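# Assemble the printed parts as the reference card shows

## Task

Join the printed parts so that they match the arrangement on the reference card.

## Robot and tools

Robot: two arms, left_arm and right_arm, each ending in an identical right-handed five-finger hand (so the hands are not mirror images). A camera stand sits behind them. The reference card can be viewed with show_instructions (no arguments, moves nothing). Every part must stay on the table; anything falling off, or set down off it, fails the job.

Frames. Scene frame: origin at table-top height midway between the nominal bases, +x out over the table, +z up, left_arm toward +y. Calibrated bases: left_arm at (+0.091, +0.689, +0.201) m, right_arm at (-0.068, -0.550, +0.201) m, each rotated only slightly about z. Each arm's reported hand pose, velocities and commanded offsets use that arm's own base frame. Fixed cameras and the table use the scene frame.

Hand point: a spot that moves with the palm, 0.15 m out from the wrist flange along the fingers and 0.05 m in front of the palm. Its +z runs along straightened fingers, +y leaves the palm, +x crosses the palm away from the thumb. Straight fingers extend 0.06-0.07 m past it and lie 0.06 m toward -y. A wrist bracket on the little-finger side can collide with things; with fingers level the wrist can hang below the point and hit the table first.

The 28-number row (used by execute_actions and move), all values in [-1, 1], one list covering both arms: left dx, dy, dz, rx, ry, rz; left little, ring, middle, index, thumb_bend, thumb_turn, force_limit, speed; then the same fourteen for the right arm. The six pose numbers are an offset, not a pose: they are measured from that arm's Hand target at the start of the action or move, along its base axes, with rotation about the Hand target position. Scale: 1.0 equals 0.6 m or 180 degrees; rx, ry, rz form one rotation vector. All six zero re-requests the current Hand target. Finger values: -1 open/straight, +1 curled. thumb_bend -1 straight to +1 bent; thumb_turn -1 beside palm to +1 opposite the fingers. These six are absolute targets, not offsets. force_limit maps -1..+1 to about 0..10 N at the fingertip (0..15 N for the two thumb motors). speed rises linearly from near zero at -1 to full at +0.48 and stays full above. There is no "no change" value: to keep a hand as is, resend the last eight numbers carried out for it (or, if none yet, its hand_measured six plus hand_force_limit and hand_speed).

execute_actions: actions is a list of actions; each action is up to 15 rows, one per 1/30 s step, and a short table repeats its last row. Every row counts from the pose at the start of that action. cameras picks images by name; an empty actions list shows all cameras by default.

move: target is one row or a list of up to 15 rows, all offsets from the same starting Hand targets. speed is the top path speed in m/s (0.002 to 3.2, default 0.25; turning up to twice that in rad/s), one value or one per target. blend is a corner-rounding radius in m per target (0 means stop at each). stop_force (4 to 120 N, both arms) ends an arm's path when its wrist sensor feels that much push against travel; it is unreliable for light contacts, loose parts, or turning hands, and should be omitted when backing off a contact. zero (only with stop_force) re-zeroes moving arms first. blocking=false returns early and is not allowed with stop_force. Result adds a move: line such as done, off_target, moving, held or fault, plus limits (paced = pose clipped, held = steps withheld). done means within 3 mm and 2 degrees; it says nothing about contact. Paths are straight, ignore obstacles and the other arm, and all last at least 0.5 s, at most 10 s.

wait: seconds 0-10, arms hold their last command. stop: brakes a running move. zoom_image: camera (cam_high, cam_low, cam_left_wrist, cam_right_wrist) and region [x0, y0, x1, y1] in pixels, at most 504 square, from the newest images. zero_wrist_force: arm = left_arm or right_arm. finished_scene: ends everything, irreversibly.

Results: end_effector_position (m), quat_wxyz, velocities, Hand target (last commanded pose after clipping; the hand often rests slightly short, so resend the gap as an offset), joint positions and torques, wrist force and torque along the hand's axes, and per motor hand_measured, hand_stopped_by (moving, target, force, stalled, fault), hand_load_n (positive when pushed open; a drop toward 0 means a lost grip). MOTOR HOT warns of heating; OVER-TEMPERATURE FAULT means a forced pause.

Cameras: cam_high and cam_low 672x504, cam_left_wrist and cam_right_wrist 616x616 fisheye.

Gripping: with thumb_turn at +1, objects about 0.035-0.065 m thick (handles down to 0.025 m) can be held. For gentle grips close slowly (speed -0.94 or lower). To squeeze harder raise force_limit and send a more-closed target; to loosen send one more open than hand_measured.

Cautions: each orientation command is clipped to 32 degrees from the current one. Arms are stiff, so aiming even slightly beyond a firm contact can trigger a stop; about 150 N on any arm part or joint torque past its limit (wrist joints 44.8 N m) freezes that arm for 10 s. Avoid drops, releasing moving parts, fast impacts, hard pushes, excessive finger loads, and any collision or squeeze between the two arms, which can end the job. Steer around an arm's own base rather than close past it.

Each tool is called as name([rows], argument=value, ...), one row to a line, values as JSON.

Reference images:

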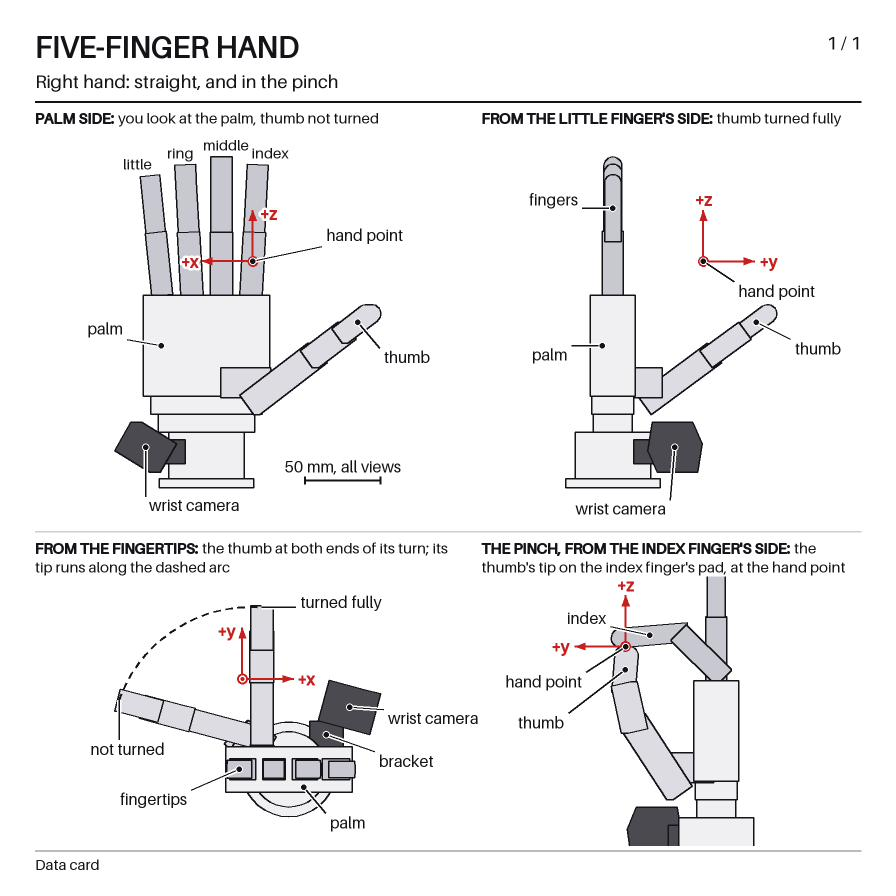

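## Session

show_instructions()

execute_actions(actions=[])

Reference images for this scene: FIVE-FINGER HAND page 1.

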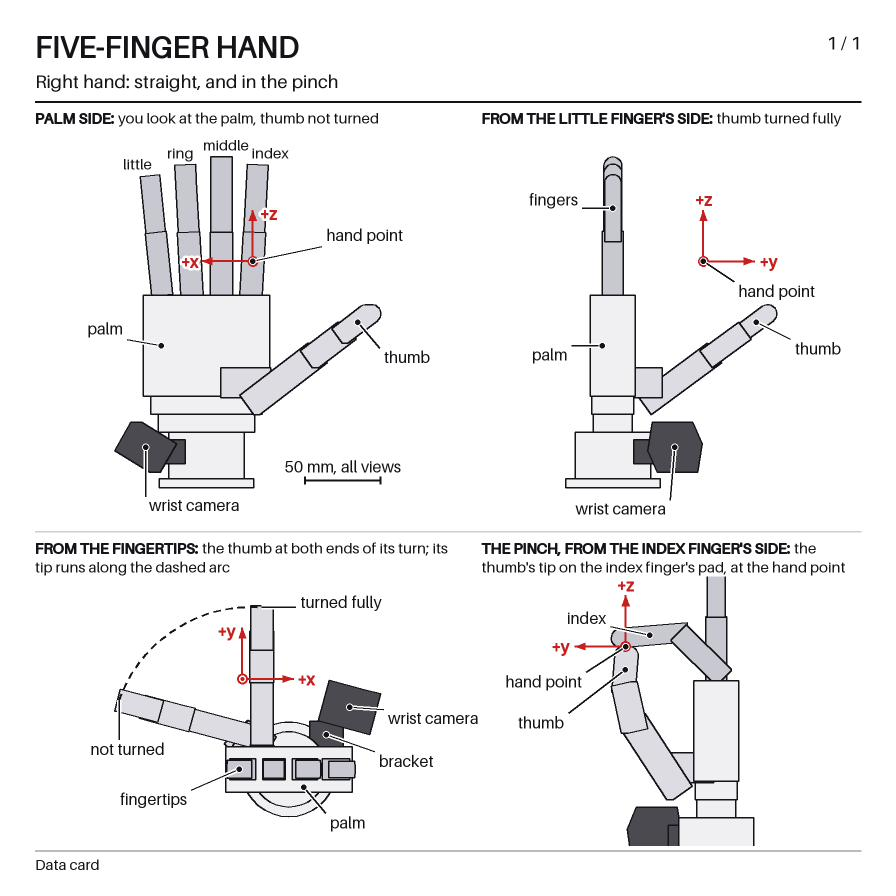

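Scene clock: 0.00 s.
left_arm: end_effector_position=(+0.3594, -0.3707, +0.0683) hand_measured=(-1.000, -1.000, -1.000, -1.000, -1.000, -1.000) hand_load_n=(+0.0, +0.0, +0.0, +0.0, +0.0, +0.0) hand_stopped_by=(target, target, target, target, target, target) hand_force_limit=0.00 hand_speed=-0.80 end_effector_quat_wxyz=(+0.002, -0.269, +0.957, -0.109) | right_arm: end_effector_position=(+0.8001, +0.4852, -0.0082) hand_measured=(-1.000, -1.000, -1.000, -1.000, -1.000, -1.000) hand_load_n=(+0.0, +0.0, +0.0, +0.0, +0.0, +0.0) hand_stopped_by=(target, target, target, target, target, target) hand_force_limit=0.00 hand_speed=-0.80 end_effector_quat_wxyz=(+0.230, -0.600, +0.722, -0.257)
Joint positions: left_arm=[-1.176 -1.257 2.019 0.593 1.594 -3.297] | right_arm=[0.399 -0.809 1.404 0.349 1.914 -2.67]
Joint velocities: within noise
Joint torques (N m): no reading
Wrist force (N): no reading
Wrist torque (N m): no reading
Wrist force, peak (N): no reading
Hand target: left_arm +0.3594, -0.3707, +0.0683; +0.002, -0.269, +0.957, -0.109 | right_arm +0.8001, +0.4852, -0.0082; +0.230, -0.600, +0.722, -0.257

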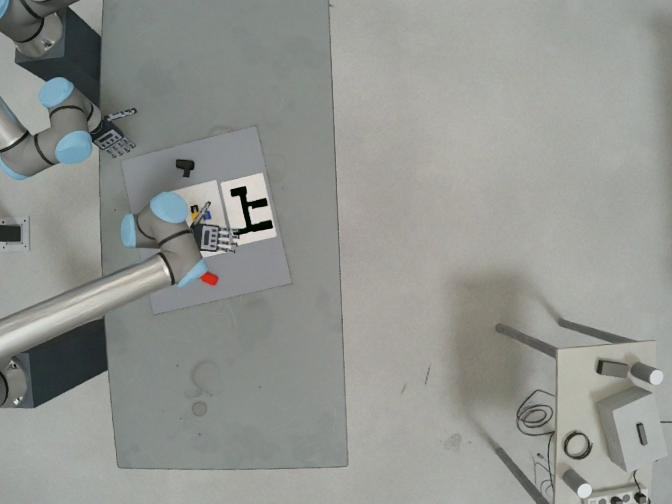

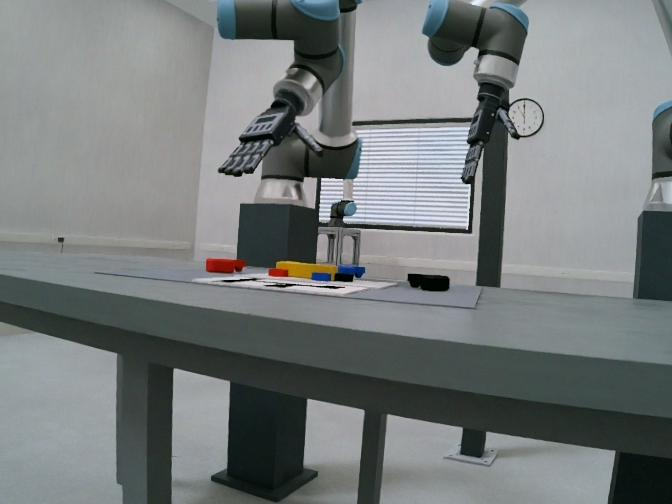

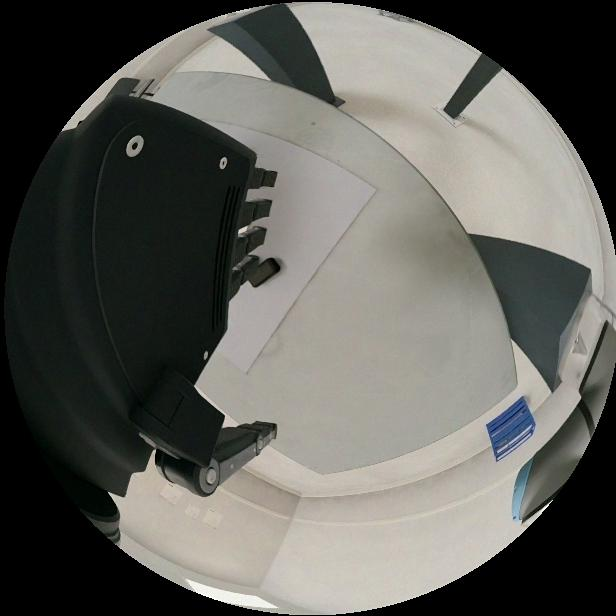

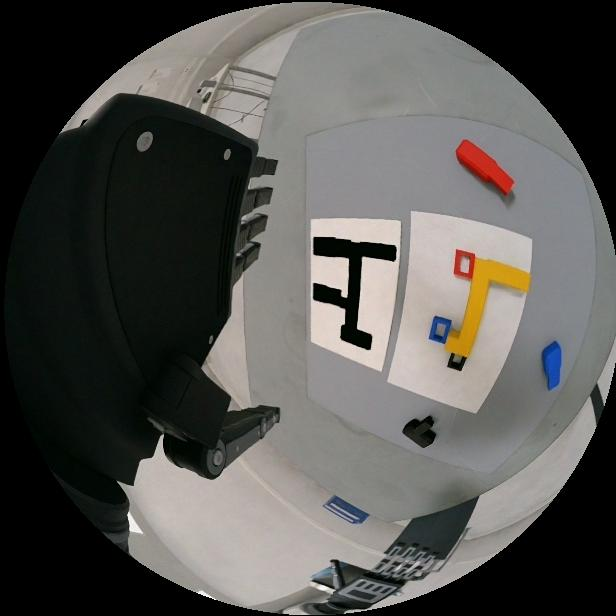

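zoom_image(camera="cam_right_wrist", region=[300, 110, 600, 480])

zoom_image(camera="cam_high", region=[90, 120, 300, 320])

zoom_image(camera="cam_low", region=[180, 230, 500, 320])

Scaled by 1.362 from the camera's 616x616 image, which has a finer 880x880 frame.

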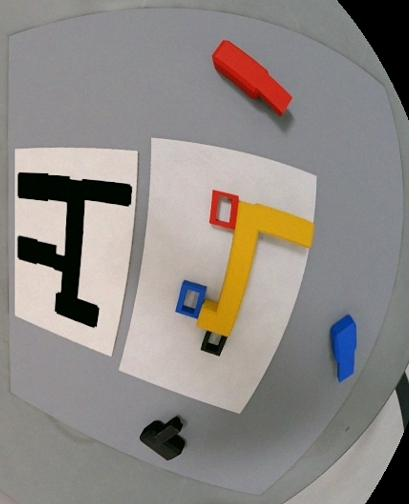

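Scaled by 2.400 from the camera's 672x504 image, which has a finer 960x720 frame.

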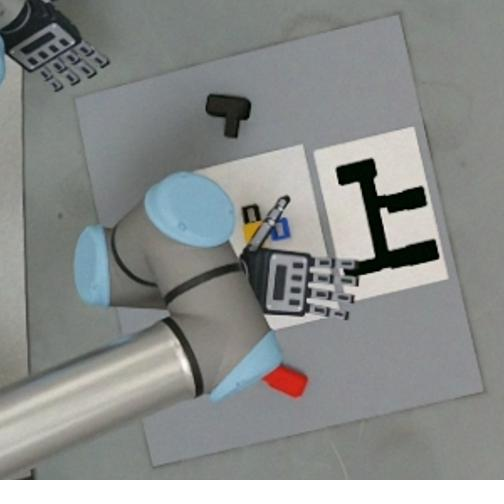

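Scaled by 1.575 from the camera's 672x504 image, which has a finer 960x720 frame.

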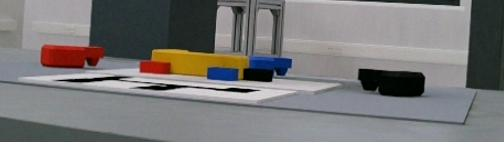

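move(target=[0,0,0,0,0,0,-1,-1,-1,-1,-1,-1,0,-0.8,-0.25,-0.55,0.2,0,0,0,-1,-1,-1,-1,-1,-1,0,-0.8], cameras=["all"])

zoom_image(camera="cam_high", region=[110, 115, 300, 325])

zoom_image(camera="cam_high", region=[165, 150, 285, 290])

Scene clock: 30.17 s.
left_arm: end_effector_position=(+0.3594, -0.3707, +0.0683) hand_measured=(-1.000, -1.000, -1.000, -1.000, -1.000, -1.000) hand_load_n=(+0.0, +0.0, +0.0, +0.0, +0.0, +0.0) hand_stopped_by=(target, target, target, target, target, target) hand_force_limit=0.00 hand_speed=-0.80 end_effector_quat_wxyz=(+0.002, -0.269, +0.957, -0.109) | right_arm: end_effector_position=(+0.6501, +0.1553, +0.1118) hand_measured=(-1.000, -1.000, -1.000, -1.000, -1.000, -1.000) hand_load_n=(+0.0, +0.0, +0.0, +0.0, +0.0, +0.0) hand_stopped_by=(target, target, target, target, target, target) hand_force_limit=0.00 hand_speed=-0.80 end_effector_quat_wxyz=(+0.230, -0.600, +0.722, -0.257)
Joint positions: left_arm=[-1.176 -1.257 2.019 0.593 1.594 -3.297] | right_arm=[-0.064 -1.333 1.981 0.221 1.624 -3.041]
Joint torques (N m): left_arm=[1.91 -57.82 -28.45 2.31 0.16 -0.33] | right_arm=[-10.17 -54.38 -31.06 -2.07 0.03 0.59]
Wrist force (N): left_arm=[0.3 0.3 -0.3] | right_arm=[-0.2 -0.2 -0.7]
Wrist torque (N m): left_arm=[0.06 -0.04 0.02] | right_arm=[0.03 0.10 0.05]
Wrist force, peak (N): left_arm=[0.4 0.5 -0.1] | right_arm=[2.1 -0.7 -1.4]
Hand target: left_arm +0.3594, -0.3707, +0.0683; +0.002, -0.269, +0.957, -0.109 | right_arm +0.6501, +0.1552, +0.1118; +0.230, -0.600, +0.722, -0.257
Off the commanded pose: left_arm 0.000 m, 0 deg | right_arm 0.000 m, 0 deg.
move: done

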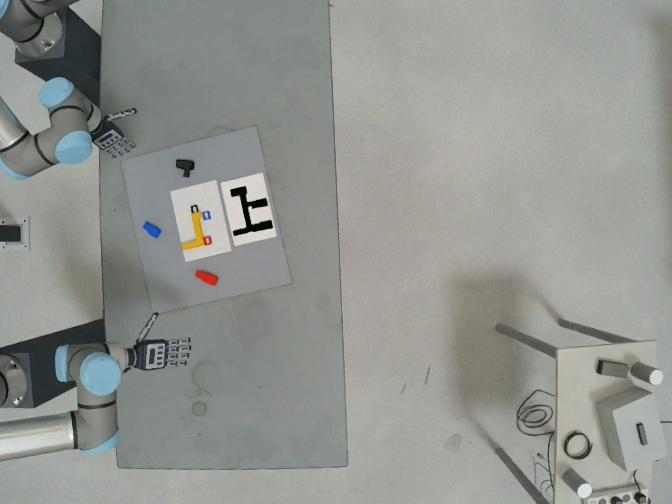

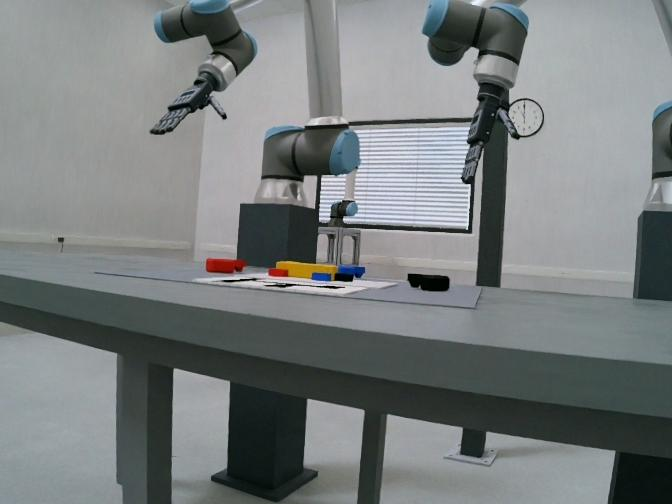

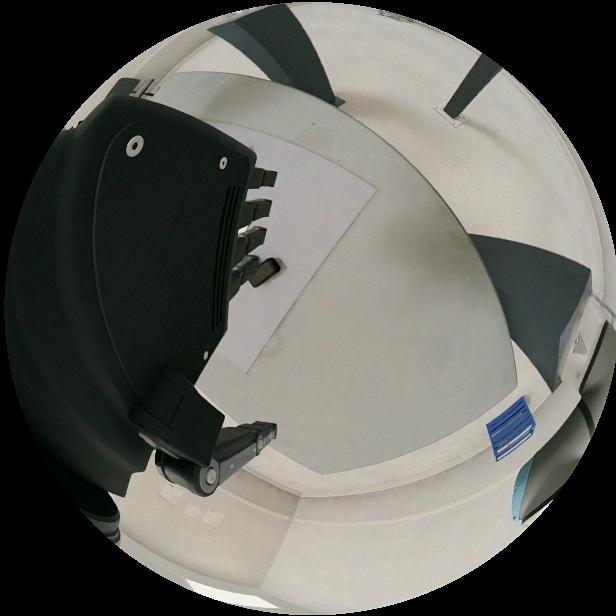

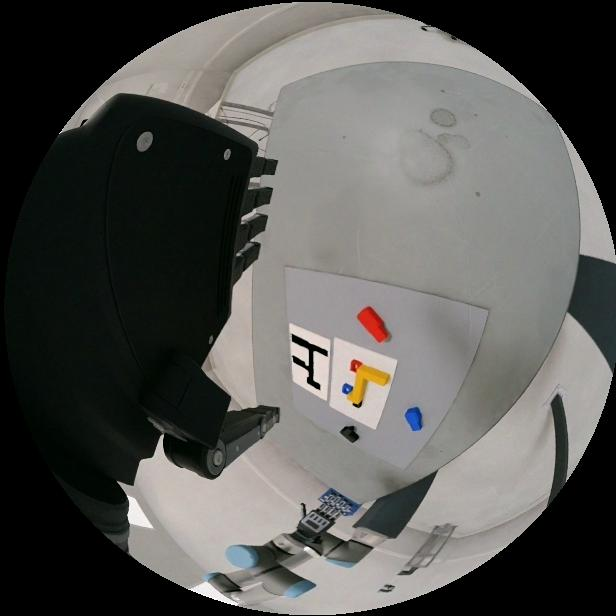

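Scaled by 2.400 from the camera's 672x504 image, which has a finer 960x720 frame.

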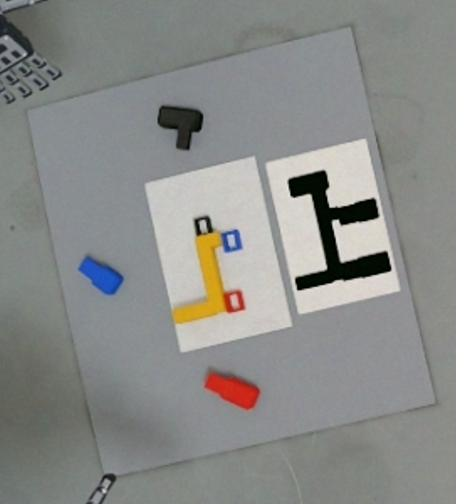

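Scaled by 3.600 from the camera's 672x504 image, which has a finer 960x720 frame.

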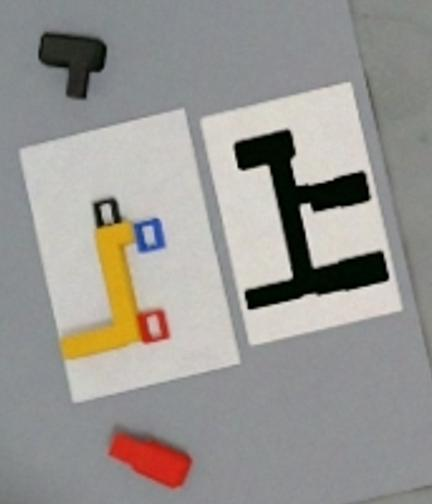

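zoom_image(camera="cam_low", region=[195, 250, 285, 290])

zoom_image(camera="cam_low", region=[265, 250, 375, 300])

zoom_image(camera="cam_low", region=[390, 260, 470, 300])

zoom_image(camera="cam_right_wrist", region=[310, 290, 450, 450])

Scaled by 5.600 from the camera's 672x504 image, which has a finer 960x720 frame.

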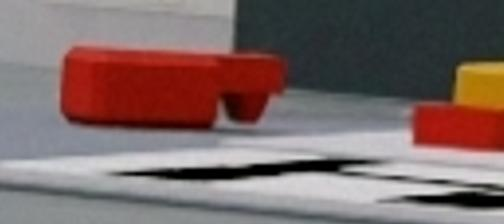

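Scaled by 4.582 from the camera's 672x504 image, which has a finer 960x720 frame.

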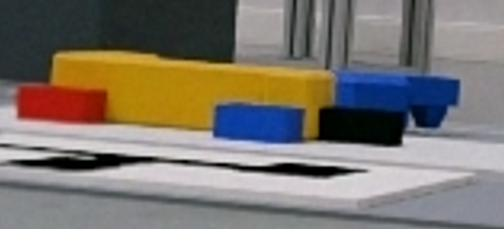

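Scaled by 6.300 from the camera's 672x504 image, which has a finer 960x720 frame.

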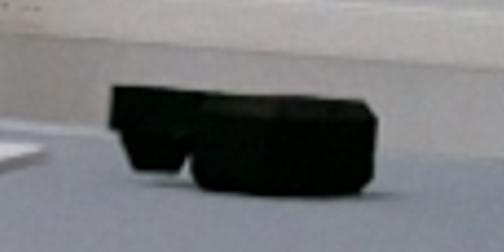

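Scaled by 3.150 from the camera's 616x616 image, which has a finer 880x880 frame.

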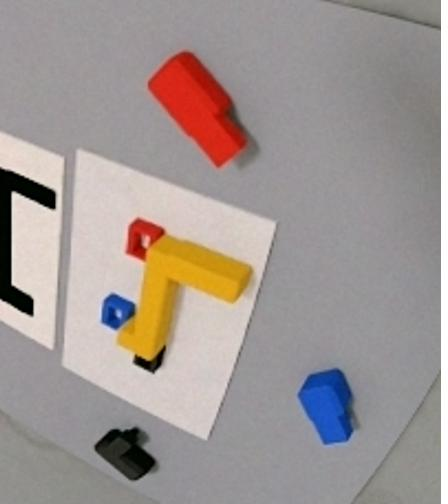

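zoom_image(camera="cam_high", region=[215, 165, 285, 250])

zoom_image(camera="cam_high", region=[165, 180, 235, 265])

zoom_image(camera="cam_high", region=[160, 150, 210, 200])

zoom_image(camera="cam_high", region=[180, 255, 230, 305])

zoom_image(camera="cam_high", region=[130, 205, 180, 255])

Scaled by 5.929 from the camera's 672x504 image, which has a finer 960x720 frame.

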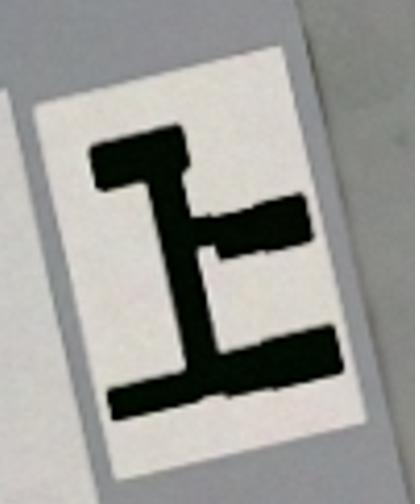

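Scaled by 5.929 from the camera's 672x504 image, which has a finer 960x720 frame.

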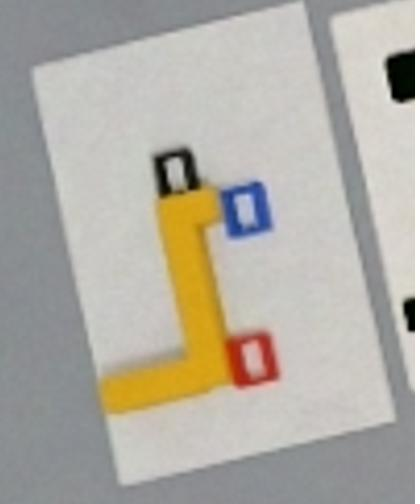

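Scaled by 10.080 from the camera's 672x504 image, which has a finer 960x720 frame.

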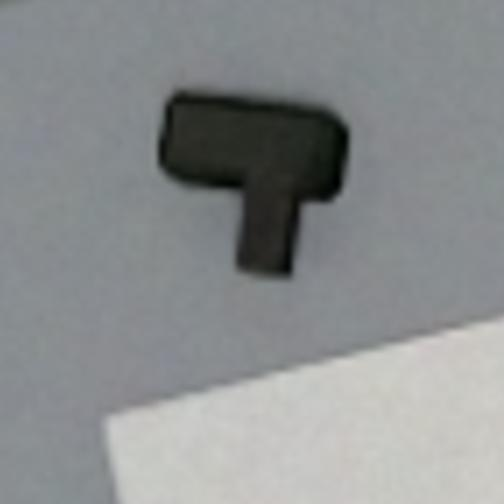

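Scaled by 10.080 from the camera's 672x504 image, which has a finer 960x720 frame.

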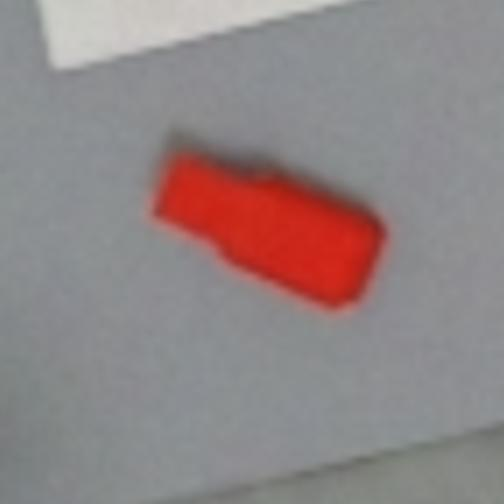

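Scaled by 10.080 from the camera's 672x504 image, which has a finer 960x720 frame.

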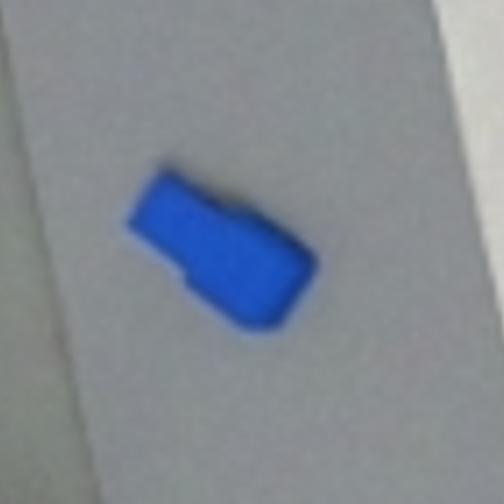

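move(target=[0,0,0,0,0,0,-1,-1,-1,-1,-1,-1,0,-0.8,0.148,0.265,-0.18,0.0188,-0.0551,0.408,1,1,-0.5,-0.5,-0.9,1,-0.3,0.2], cameras=["all"])

zoom_image(camera="cam_right_wrist", region=[120, 50, 600, 550])

zoom_image(camera="cam_high", region=[110, 115, 300, 325])

zoom_image(camera="cam_low", region=[100, 50, 450, 320])

Scene clock: 133.53 s.
left_arm: end_effector_position=(+0.3594, -0.3707, +0.0683) hand_measured=(-1.000, -1.000, -1.000, -1.000, -1.000, -1.000) hand_load_n=(+0.0, +0.0, +0.0, +0.0, +0.0, +0.0) hand_stopped_by=(target, target, target, target, target, target) hand_force_limit=0.00 hand_speed=-0.80 end_effector_quat_wxyz=(+0.002, -0.269, +0.957, -0.109) | right_arm: end_effector_position=(+0.7388, +0.3143, +0.0038) hand_measured=(+1.000, +1.000, -0.500, -0.500, -0.900, +1.000) hand_load_n=(+0.0, +0.5, +0.0, +0.0, +0.0, +0.0) hand_stopped_by=(target, target, target, target, target, target) hand_force_limit=-0.30 hand_speed=0.20 end_effector_quat_wxyz=(-0.412, +0.883, -0.206, +0.096)
Joint positions: left_arm=[-1.176 -1.257 2.019 0.593 1.594 -3.297] | right_arm=[-0.032 -0.908 1.657 0.364 0.799 -4.096]
Joint torques (N m): left_arm=[0.91 -57.78 -28.24 2.65 -0.11 0.07] | right_arm=[-16.87 -82.54 -26.77 -1.16 -0.89 -2.76]
Wrist force (N): left_arm=[0.5 0.0 0.0] | right_arm=[0.2 0.1 0.1]
Wrist torque (N m): left_arm=[0.01 -0.07 0.02] | right_arm=[0.00 0.04 0.10]
Wrist force, peak (N): left_arm=[0.3 0.6 -0.2] | right_arm=[-1.0 -0.7 -0.7]
Hand target: left_arm +0.3594, -0.3707, +0.0683; +0.002, -0.269, +0.957, -0.109 | right_arm +0.7389, +0.3142, +0.0038; -0.412, +0.883, -0.206, +0.096
Off the commanded pose: left_arm 0.000 m, 0 deg | right_arm 0.000 m, 0 deg.
move: done

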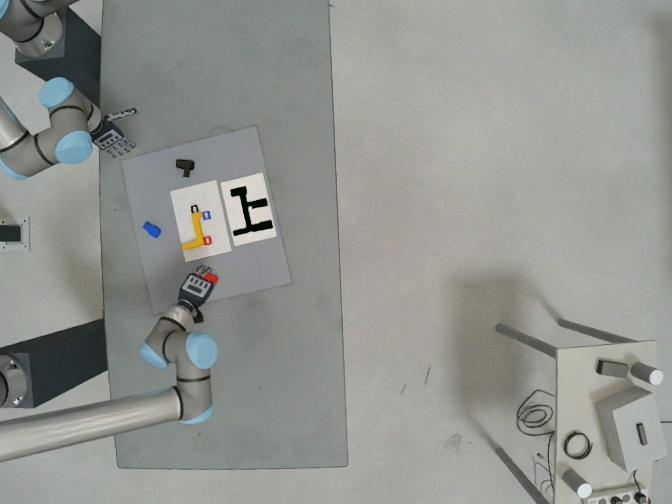

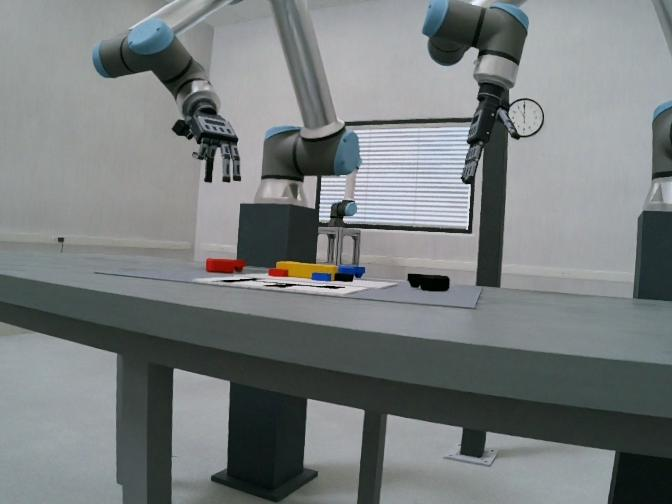

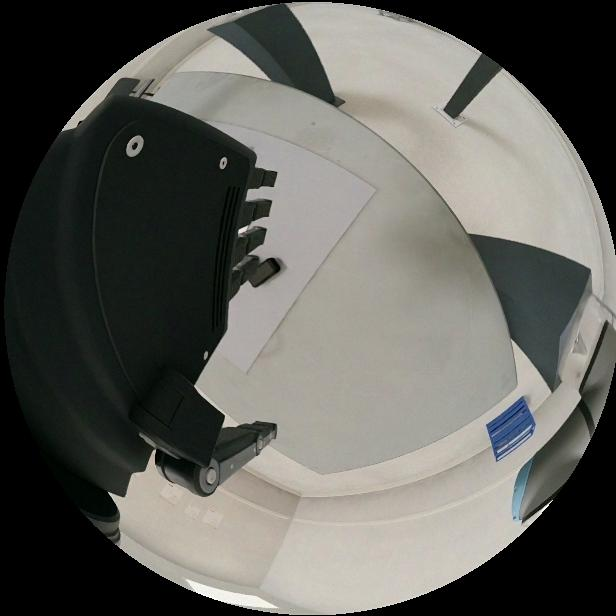

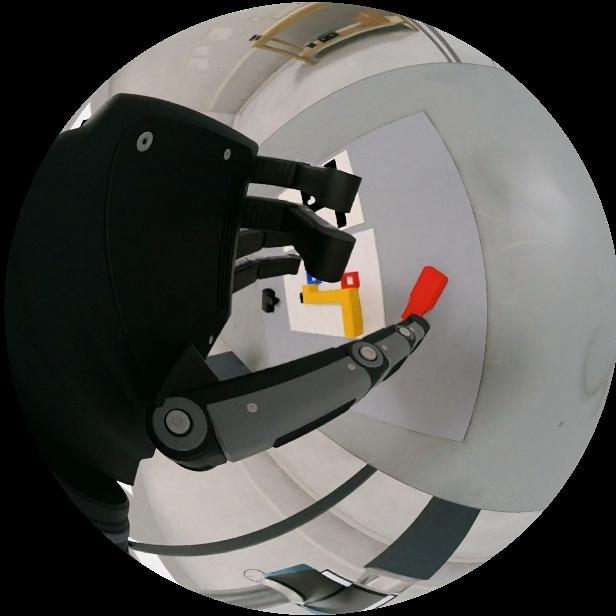

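Scaled by 1.008 from the camera's 616x616 image, which has a finer 880x880 frame.

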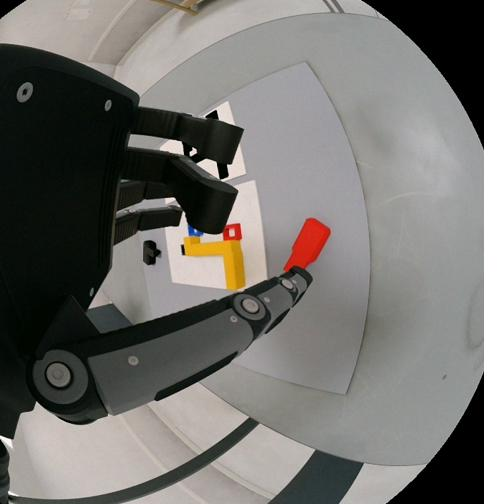

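Scaled by 2.400 from the camera's 672x504 image, which has a finer 960x720 frame.

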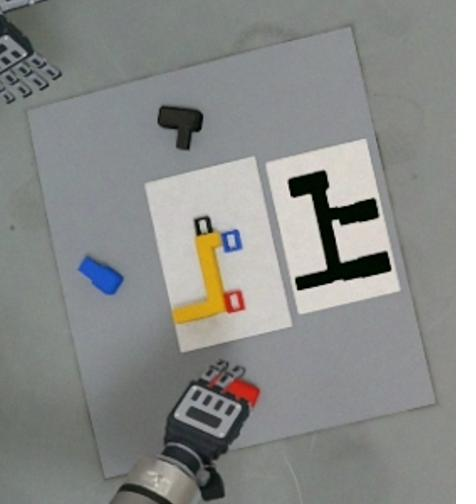

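Scaled by 1.440 from the camera's 672x504 image, which has a finer 960x720 frame.

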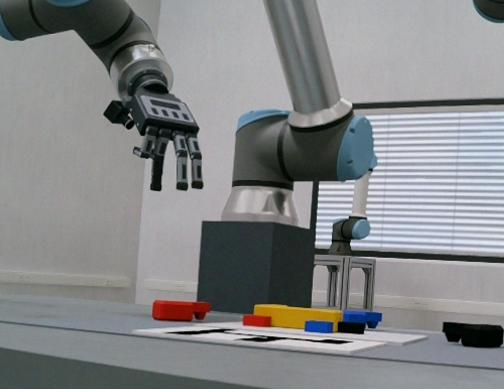

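move(target=[0,0,0,0,0,0,-1,-1,-1,-1,-1,-1,0,-0.8,-0.015,0.005,-0.225,0,0,0,1,1,-0.5,-0.5,-0.9,1,-0.3,0.2], cameras=["cam_high","cam_low","cam_right_wrist"])

zoom_image(camera="cam_low", region=[150, 180, 350, 320])

zoom_image(camera="cam_high", region=[170, 225, 250, 305])

Scene clock: 149.47 s.
left_arm: end_effector_position=(+0.3594, -0.3707, +0.0683) hand_measured=(-1.000, -1.000, -1.000, -1.000, -1.000, -1.000) hand_load_n=(+0.0, +0.0, +0.0, +0.0, +0.0, +0.0) hand_stopped_by=(target, target, target, target, target, target) hand_force_limit=0.00 hand_speed=-0.80 end_effector_quat_wxyz=(+0.002, -0.269, +0.957, -0.109) | right_arm: end_effector_position=(+0.7299, +0.3173, -0.1311) hand_measured=(+1.000, +1.000, -0.500, -0.500, -0.900, +1.000) hand_load_n=(+0.0, +0.0, +0.0, +0.0, +0.0, +0.0) hand_stopped_by=(target, target, target, target, target, target) hand_force_limit=-0.30 hand_speed=0.20 end_effector_quat_wxyz=(-0.412, +0.883, -0.206, +0.096)
Joint positions: left_arm=[-1.176 -1.257 2.019 0.593 1.594 -3.297] | right_arm=[-0.028 -0.753 1.687 0.175 0.801 -4.092]
Joint torques (N m): left_arm=[1.42 -58.04 -27.91 2.68 0.33 -0.23] | right_arm=[9.14 -76.39 -25.83 5.55 0.3 1.55]
Wrist force (N): left_arm=[0.0 0.2 0.0] | right_arm=[-0.1 -0.3 0.2]
Wrist torque (N m): left_arm=[0.03 0.00 0.01] | right_arm=[-0.08 0.06 -0.19]
Wrist force, peak (N): left_arm=[-0.2 0.6 0.0] | right_arm=[-0.5 1.8 1.8]
Hand target: left_arm +0.3594, -0.3707, +0.0683; +0.002, -0.269, +0.957, -0.109 | right_arm +0.7299, +0.3172, -0.1312; -0.412, +0.883, -0.206, +0.096
Off the commanded pose: left_arm 0.000 m, 0 deg | right_arm 0.000 m, 0 deg.
move: done
Images, in order (width x height): cam_high 672x504, cam_low 672x504, cam_right_wrist 616x616.

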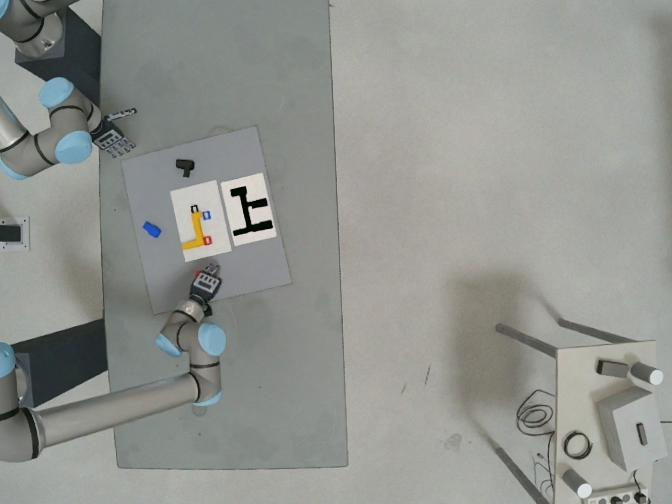

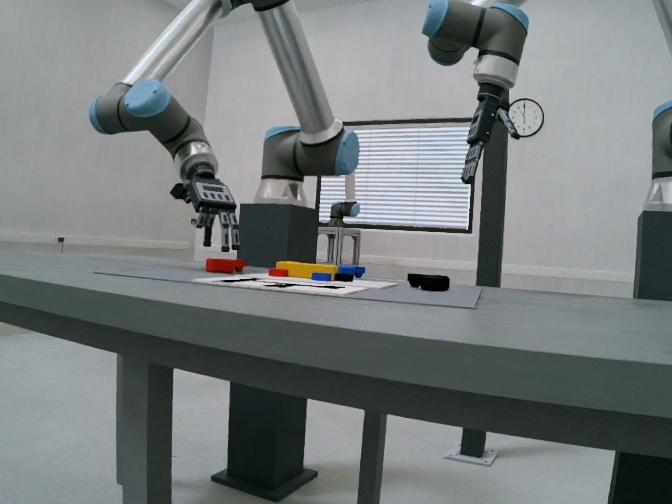

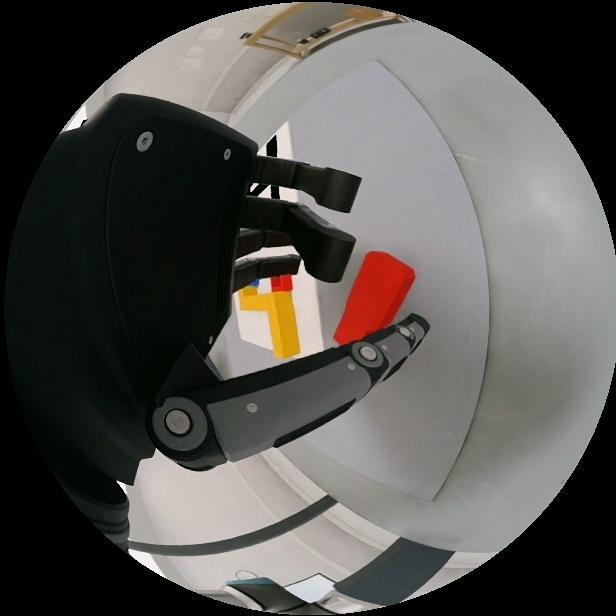

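Scaled by 2.520 from the camera's 672x504 image, which has a finer 960x720 frame.

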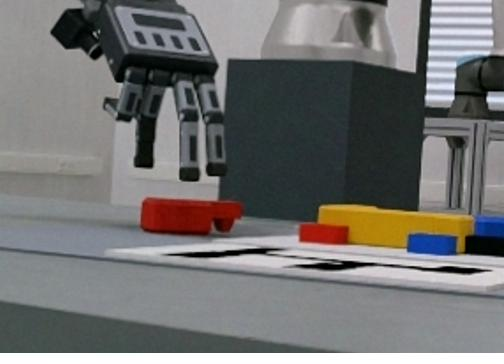

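Scaled by 6.300 from the camera's 672x504 image, which has a finer 960x720 frame.

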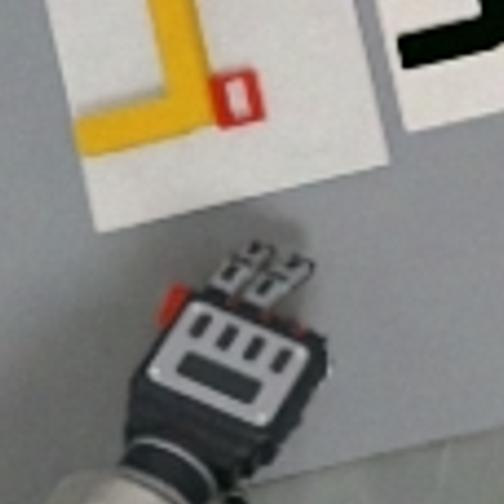

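move(target=[0,0,0,0,0,0,-1,-1,-1,-1,-1,-1,0,-0.8,0,0,-0.082,0,0,0,1,1,-0.5,-0.5,-0.9,1,-0.3,0.2], speed=0.05, stop_force=6, cameras=["cam_low","cam_right_wrist"])

zoom_image(camera="cam_low", region=[150, 180, 350, 320])

zoom_image(camera="cam_right_wrist", region=[220, 150, 470, 400])

Scene clock: 156.70 s.
left_arm: end_effector_position=(+0.3594, -0.3707, +0.0683) hand_measured=(-1.000, -1.000, -1.000, -1.000, -1.000, -1.000) hand_load_n=(+0.5, +0.0, +0.0, +0.0, +0.0, +0.0) hand_stopped_by=(target, target, target, target, target, target) hand_force_limit=0.00 hand_speed=-0.80 end_effector_quat_wxyz=(+0.002, -0.269, +0.957, -0.109) | right_arm: end_effector_position=(+0.7299, +0.3172, -0.1751) hand_measured=(+1.000, +1.000, -0.500, -0.500, -0.900, +1.000) hand_load_n=(+0.0, +0.0, +0.0, +0.5, +0.0, +0.0) hand_stopped_by=(target, target, target, target, target, target) hand_force_limit=-0.30 hand_speed=0.20 end_effector_quat_wxyz=(-0.412, +0.883, -0.206, +0.096)
Joint positions: left_arm=[-1.176 -1.257 2.019 0.593 1.594 -3.297] | right_arm=[-0.028 -0.694 1.679 0.124 0.801 -4.092]
Joint torques (N m): left_arm=[1.07 -59.31 -28.61 2.48 0.16 -0.36] | right_arm=[14.04 -67.05 -16.42 5.06 1.2 -2.4]
Wrist force (N): left_arm=[0.0 0.2 -0.1] | right_arm=[-0.9 0.9 0.7]
Wrist torque (N m): left_arm=[0.04 0.01 0.00] | right_arm=[0.07 0.15 -0.21]
Wrist force, peak (N): left_arm=[0.6 0.2 -0.2] | right_arm=[11.7 -19.8 -34.2]
Hand target: left_arm +0.3594, -0.3707, +0.0683; +0.002, -0.269, +0.957, -0.109 | right_arm +0.7299, +0.3172, -0.1751; -0.412, +0.883, -0.206, +0.096 (not the last commanded pose)
Off the commanded pose: left_arm 0.000 m, 0 deg | right_arm 0.005 m, 0 deg.
move: contact (right_arm)
Images, in order (width x height): cam_low 672x504, cam_right_wrist 616x616.

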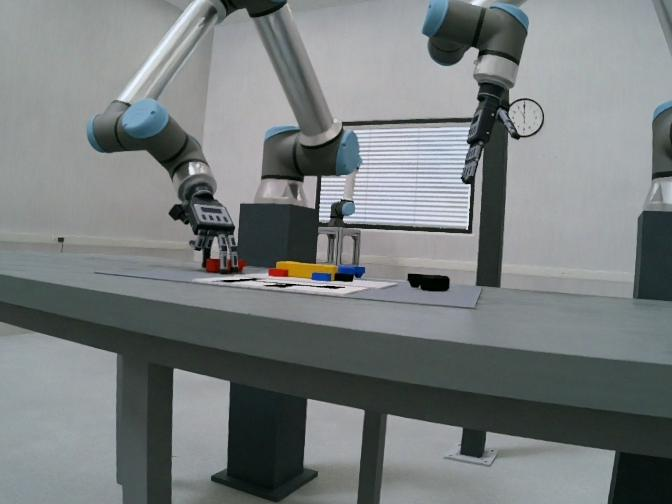

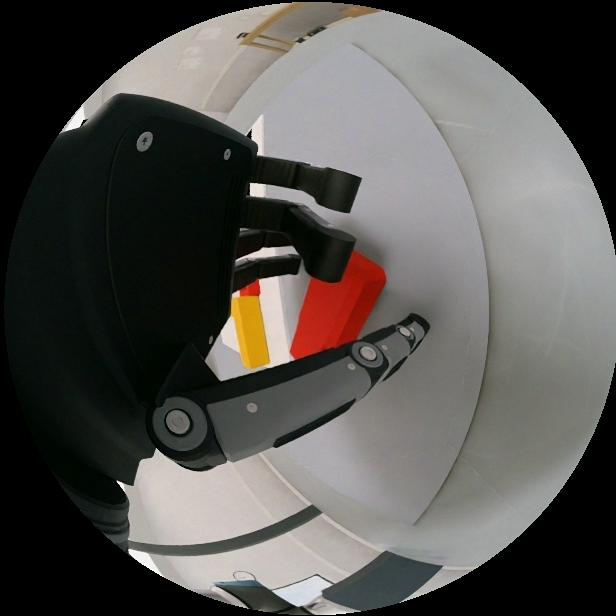

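Scaled by 2.520 from the camera's 672x504 image, which has a finer 960x720 frame.

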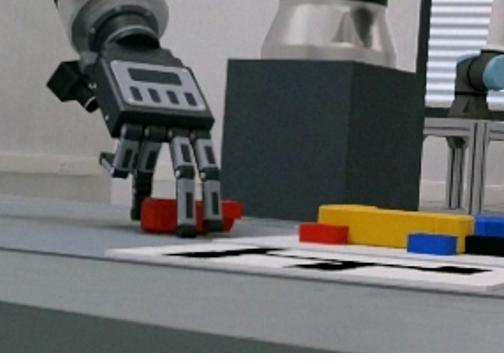

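Scaled by 2.016 from the camera's 616x616 image, which has a finer 880x880 frame.

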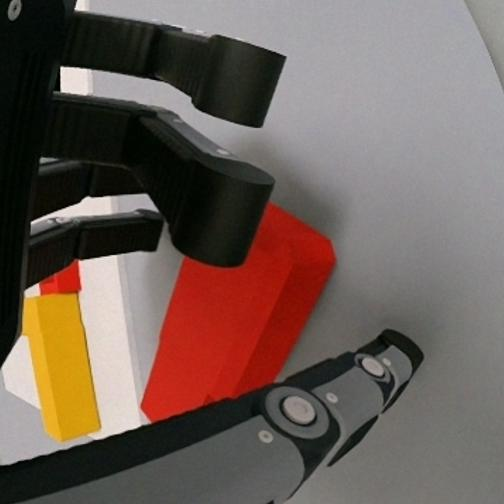

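move(target=[0,0,0,0,0,0,-1,-1,-1,-1,-1,-1,0,-0.8,0,0,0.006,0,0,0,1,1,-0.5,-0.5,-0.9,1,-0.3,-0.9], speed=0.05)

move(target=[0,0,0,0,0,0,-1,-1,-1,-1,-1,-1,0,-0.8,0,0,0,0,0,0,1,1,0.4,0.4,0.3,1,-0.3,-0.9], cameras=["cam_low","cam_right_wrist"])

zoom_image(camera="cam_right_wrist", region=[220, 150, 470, 400])

zoom_image(camera="cam_low", region=[150, 180, 350, 320])

Scene clock: 165.47 s.
left_arm: end_effector_position=(+0.3594, -0.3707, +0.0683) hand_measured=(-1.000, -1.000, -1.000, -1.000, -1.000, -1.000) hand_load_n=(+0.0, +0.0, +0.0, -0.5, +0.0, +0.0) hand_stopped_by=(target, target, target, target, target, target) hand_force_limit=0.00 hand_speed=-0.80 end_effector_quat_wxyz=(+0.002, -0.269, +0.957, -0.109) | right_arm: end_effector_position=(+0.7299, +0.3172, -0.1714) hand_measured=(+1.000, +1.000, -0.500, -0.500, -0.900, +1.000) hand_load_n=(+0.5, +0.0, +0.0, +0.0, +0.0, +0.0) hand_stopped_by=(target, target, target, target, target, target) hand_force_limit=-0.30 hand_speed=-0.90 end_effector_quat_wxyz=(-0.412, +0.883, -0.206, +0.096)
Joint positions: left_arm=[-1.176 -1.257 2.019 0.593 1.594 -3.297] | right_arm=[-0.028 -0.699 1.68 0.128 0.801 -4.092]
Joint torques (N m): left_arm=[1.52 -58.59 -28.59 2.35 0.06 -0.24] | right_arm=[13.71 -86.47 -13.54 5.55 0.86 -1.66]
Wrist force (N): left_arm=[0.2 0.3 0.0] | right_arm=[-0.9 0.7 0.5]
Wrist torque (N m): left_arm=[0.04 -0.03 0.02] | right_arm=[0.04 0.15 -0.21]
Wrist force, peak (N): left_arm=[0.2 0.6 0.0] | right_arm=[-1.1 1.3 0.5]
Hand target: left_arm +0.3594, -0.3707, +0.0683; +0.002, -0.269, +0.957, -0.109 | right_arm +0.7299, +0.3172, -0.1715; -0.412, +0.883, -0.206, +0.096
Off the commanded pose: left_arm 0.000 m, 0 deg | right_arm 0.000 m, 0 deg.
move: done

Scene clock: 167.77 s.
left_arm: end_effector_position=(+0.3594, -0.3707, +0.0683) hand_measured=(-1.000, -1.000, -1.000, -1.000, -1.000, -1.000) hand_load_n=(+0.0, +0.0, +0.0, +0.0, +0.0, +0.0) hand_stopped_by=(target, target, target, target, target, target) hand_force_limit=0.00 hand_speed=-0.80 end_effector_quat_wxyz=(+0.002, -0.269, +0.957, -0.109) | right_arm: end_effector_position=(+0.7299, +0.3172, -0.1715) hand_measured=(+1.000, +1.000, +0.030, +0.066, -0.626, +1.000) hand_load_n=(+0.0, +0.0, +1.5, +4.5, +5.5, -2.0) hand_stopped_by=(target, target, force, force, force, target) hand_force_limit=-0.30 hand_speed=-0.90 end_effector_quat_wxyz=(-0.412, +0.883, -0.206, +0.096)
Joint positions: left_arm=[-1.176 -1.257 2.019 0.593 1.594 -3.297] | right_arm=[-0.028 -0.699 1.68 0.128 0.801 -4.092]
Joint torques (N m): left_arm=[2.22 -58.85 -28.45 2.71 -0.07 -0.51] | right_arm=[14.41 -67.67 -17.8 -0.32 0.68 -1.02]
Wrist force (N): left_arm=[0.0 0.2 -0.1] | right_arm=[-0.6 0.9 0.5]
Wrist torque (N m): left_arm=[0.03 0.00 0.01] | right_arm=[0.07 0.10 -0.19]
Wrist force, peak (N): left_arm=[0.2 0.4 -0.4] | right_arm=[-1.3 1.3 0.7]
Hand target: left_arm +0.3594, -0.3707, +0.0683; +0.002, -0.269, +0.957, -0.109 | right_arm +0.7299, +0.3172, -0.1715; -0.412, +0.883, -0.206, +0.096
Off the commanded pose: left_arm 0.000 m, 0 deg | right_arm 0.000 m, 0 deg.
move: done
Images, in order (width x height): cam_low 672x504, cam_right_wrist 616x616.

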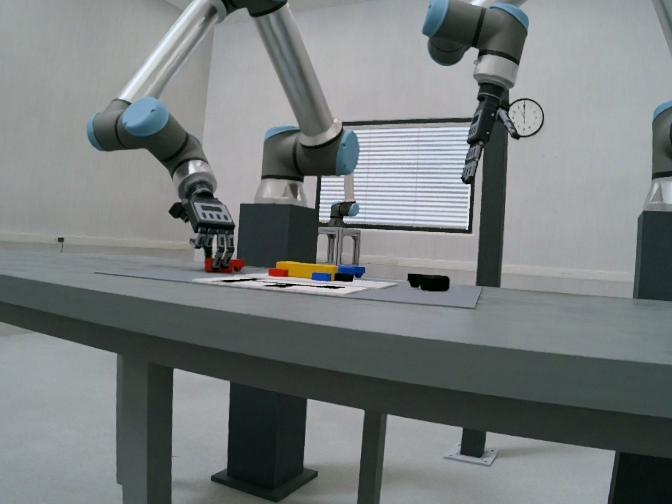

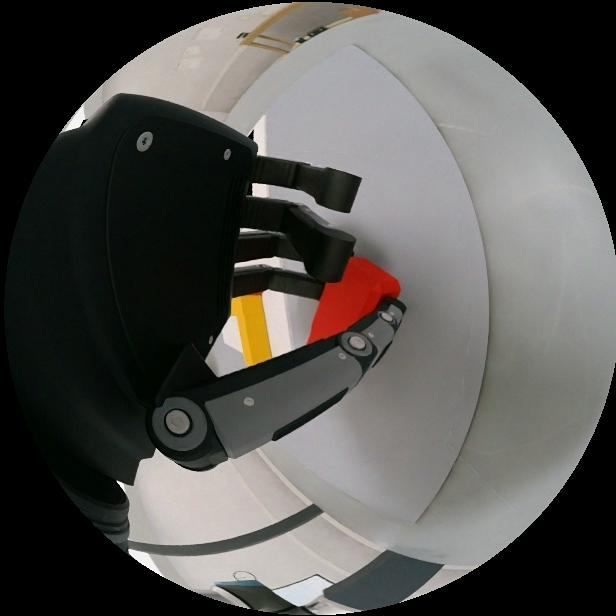

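Scaled by 2.016 from the camera's 616x616 image, which has a finer 880x880 frame.

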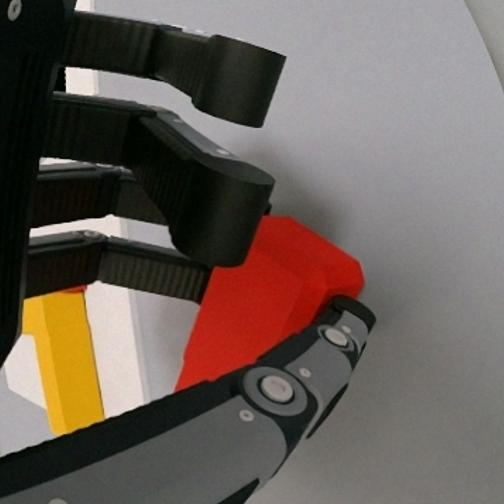

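Scaled by 2.520 from the camera's 672x504 image, which has a finer 960x720 frame.

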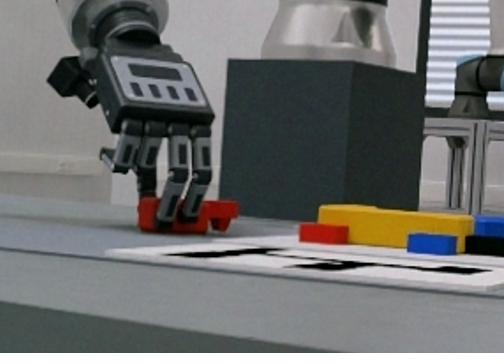

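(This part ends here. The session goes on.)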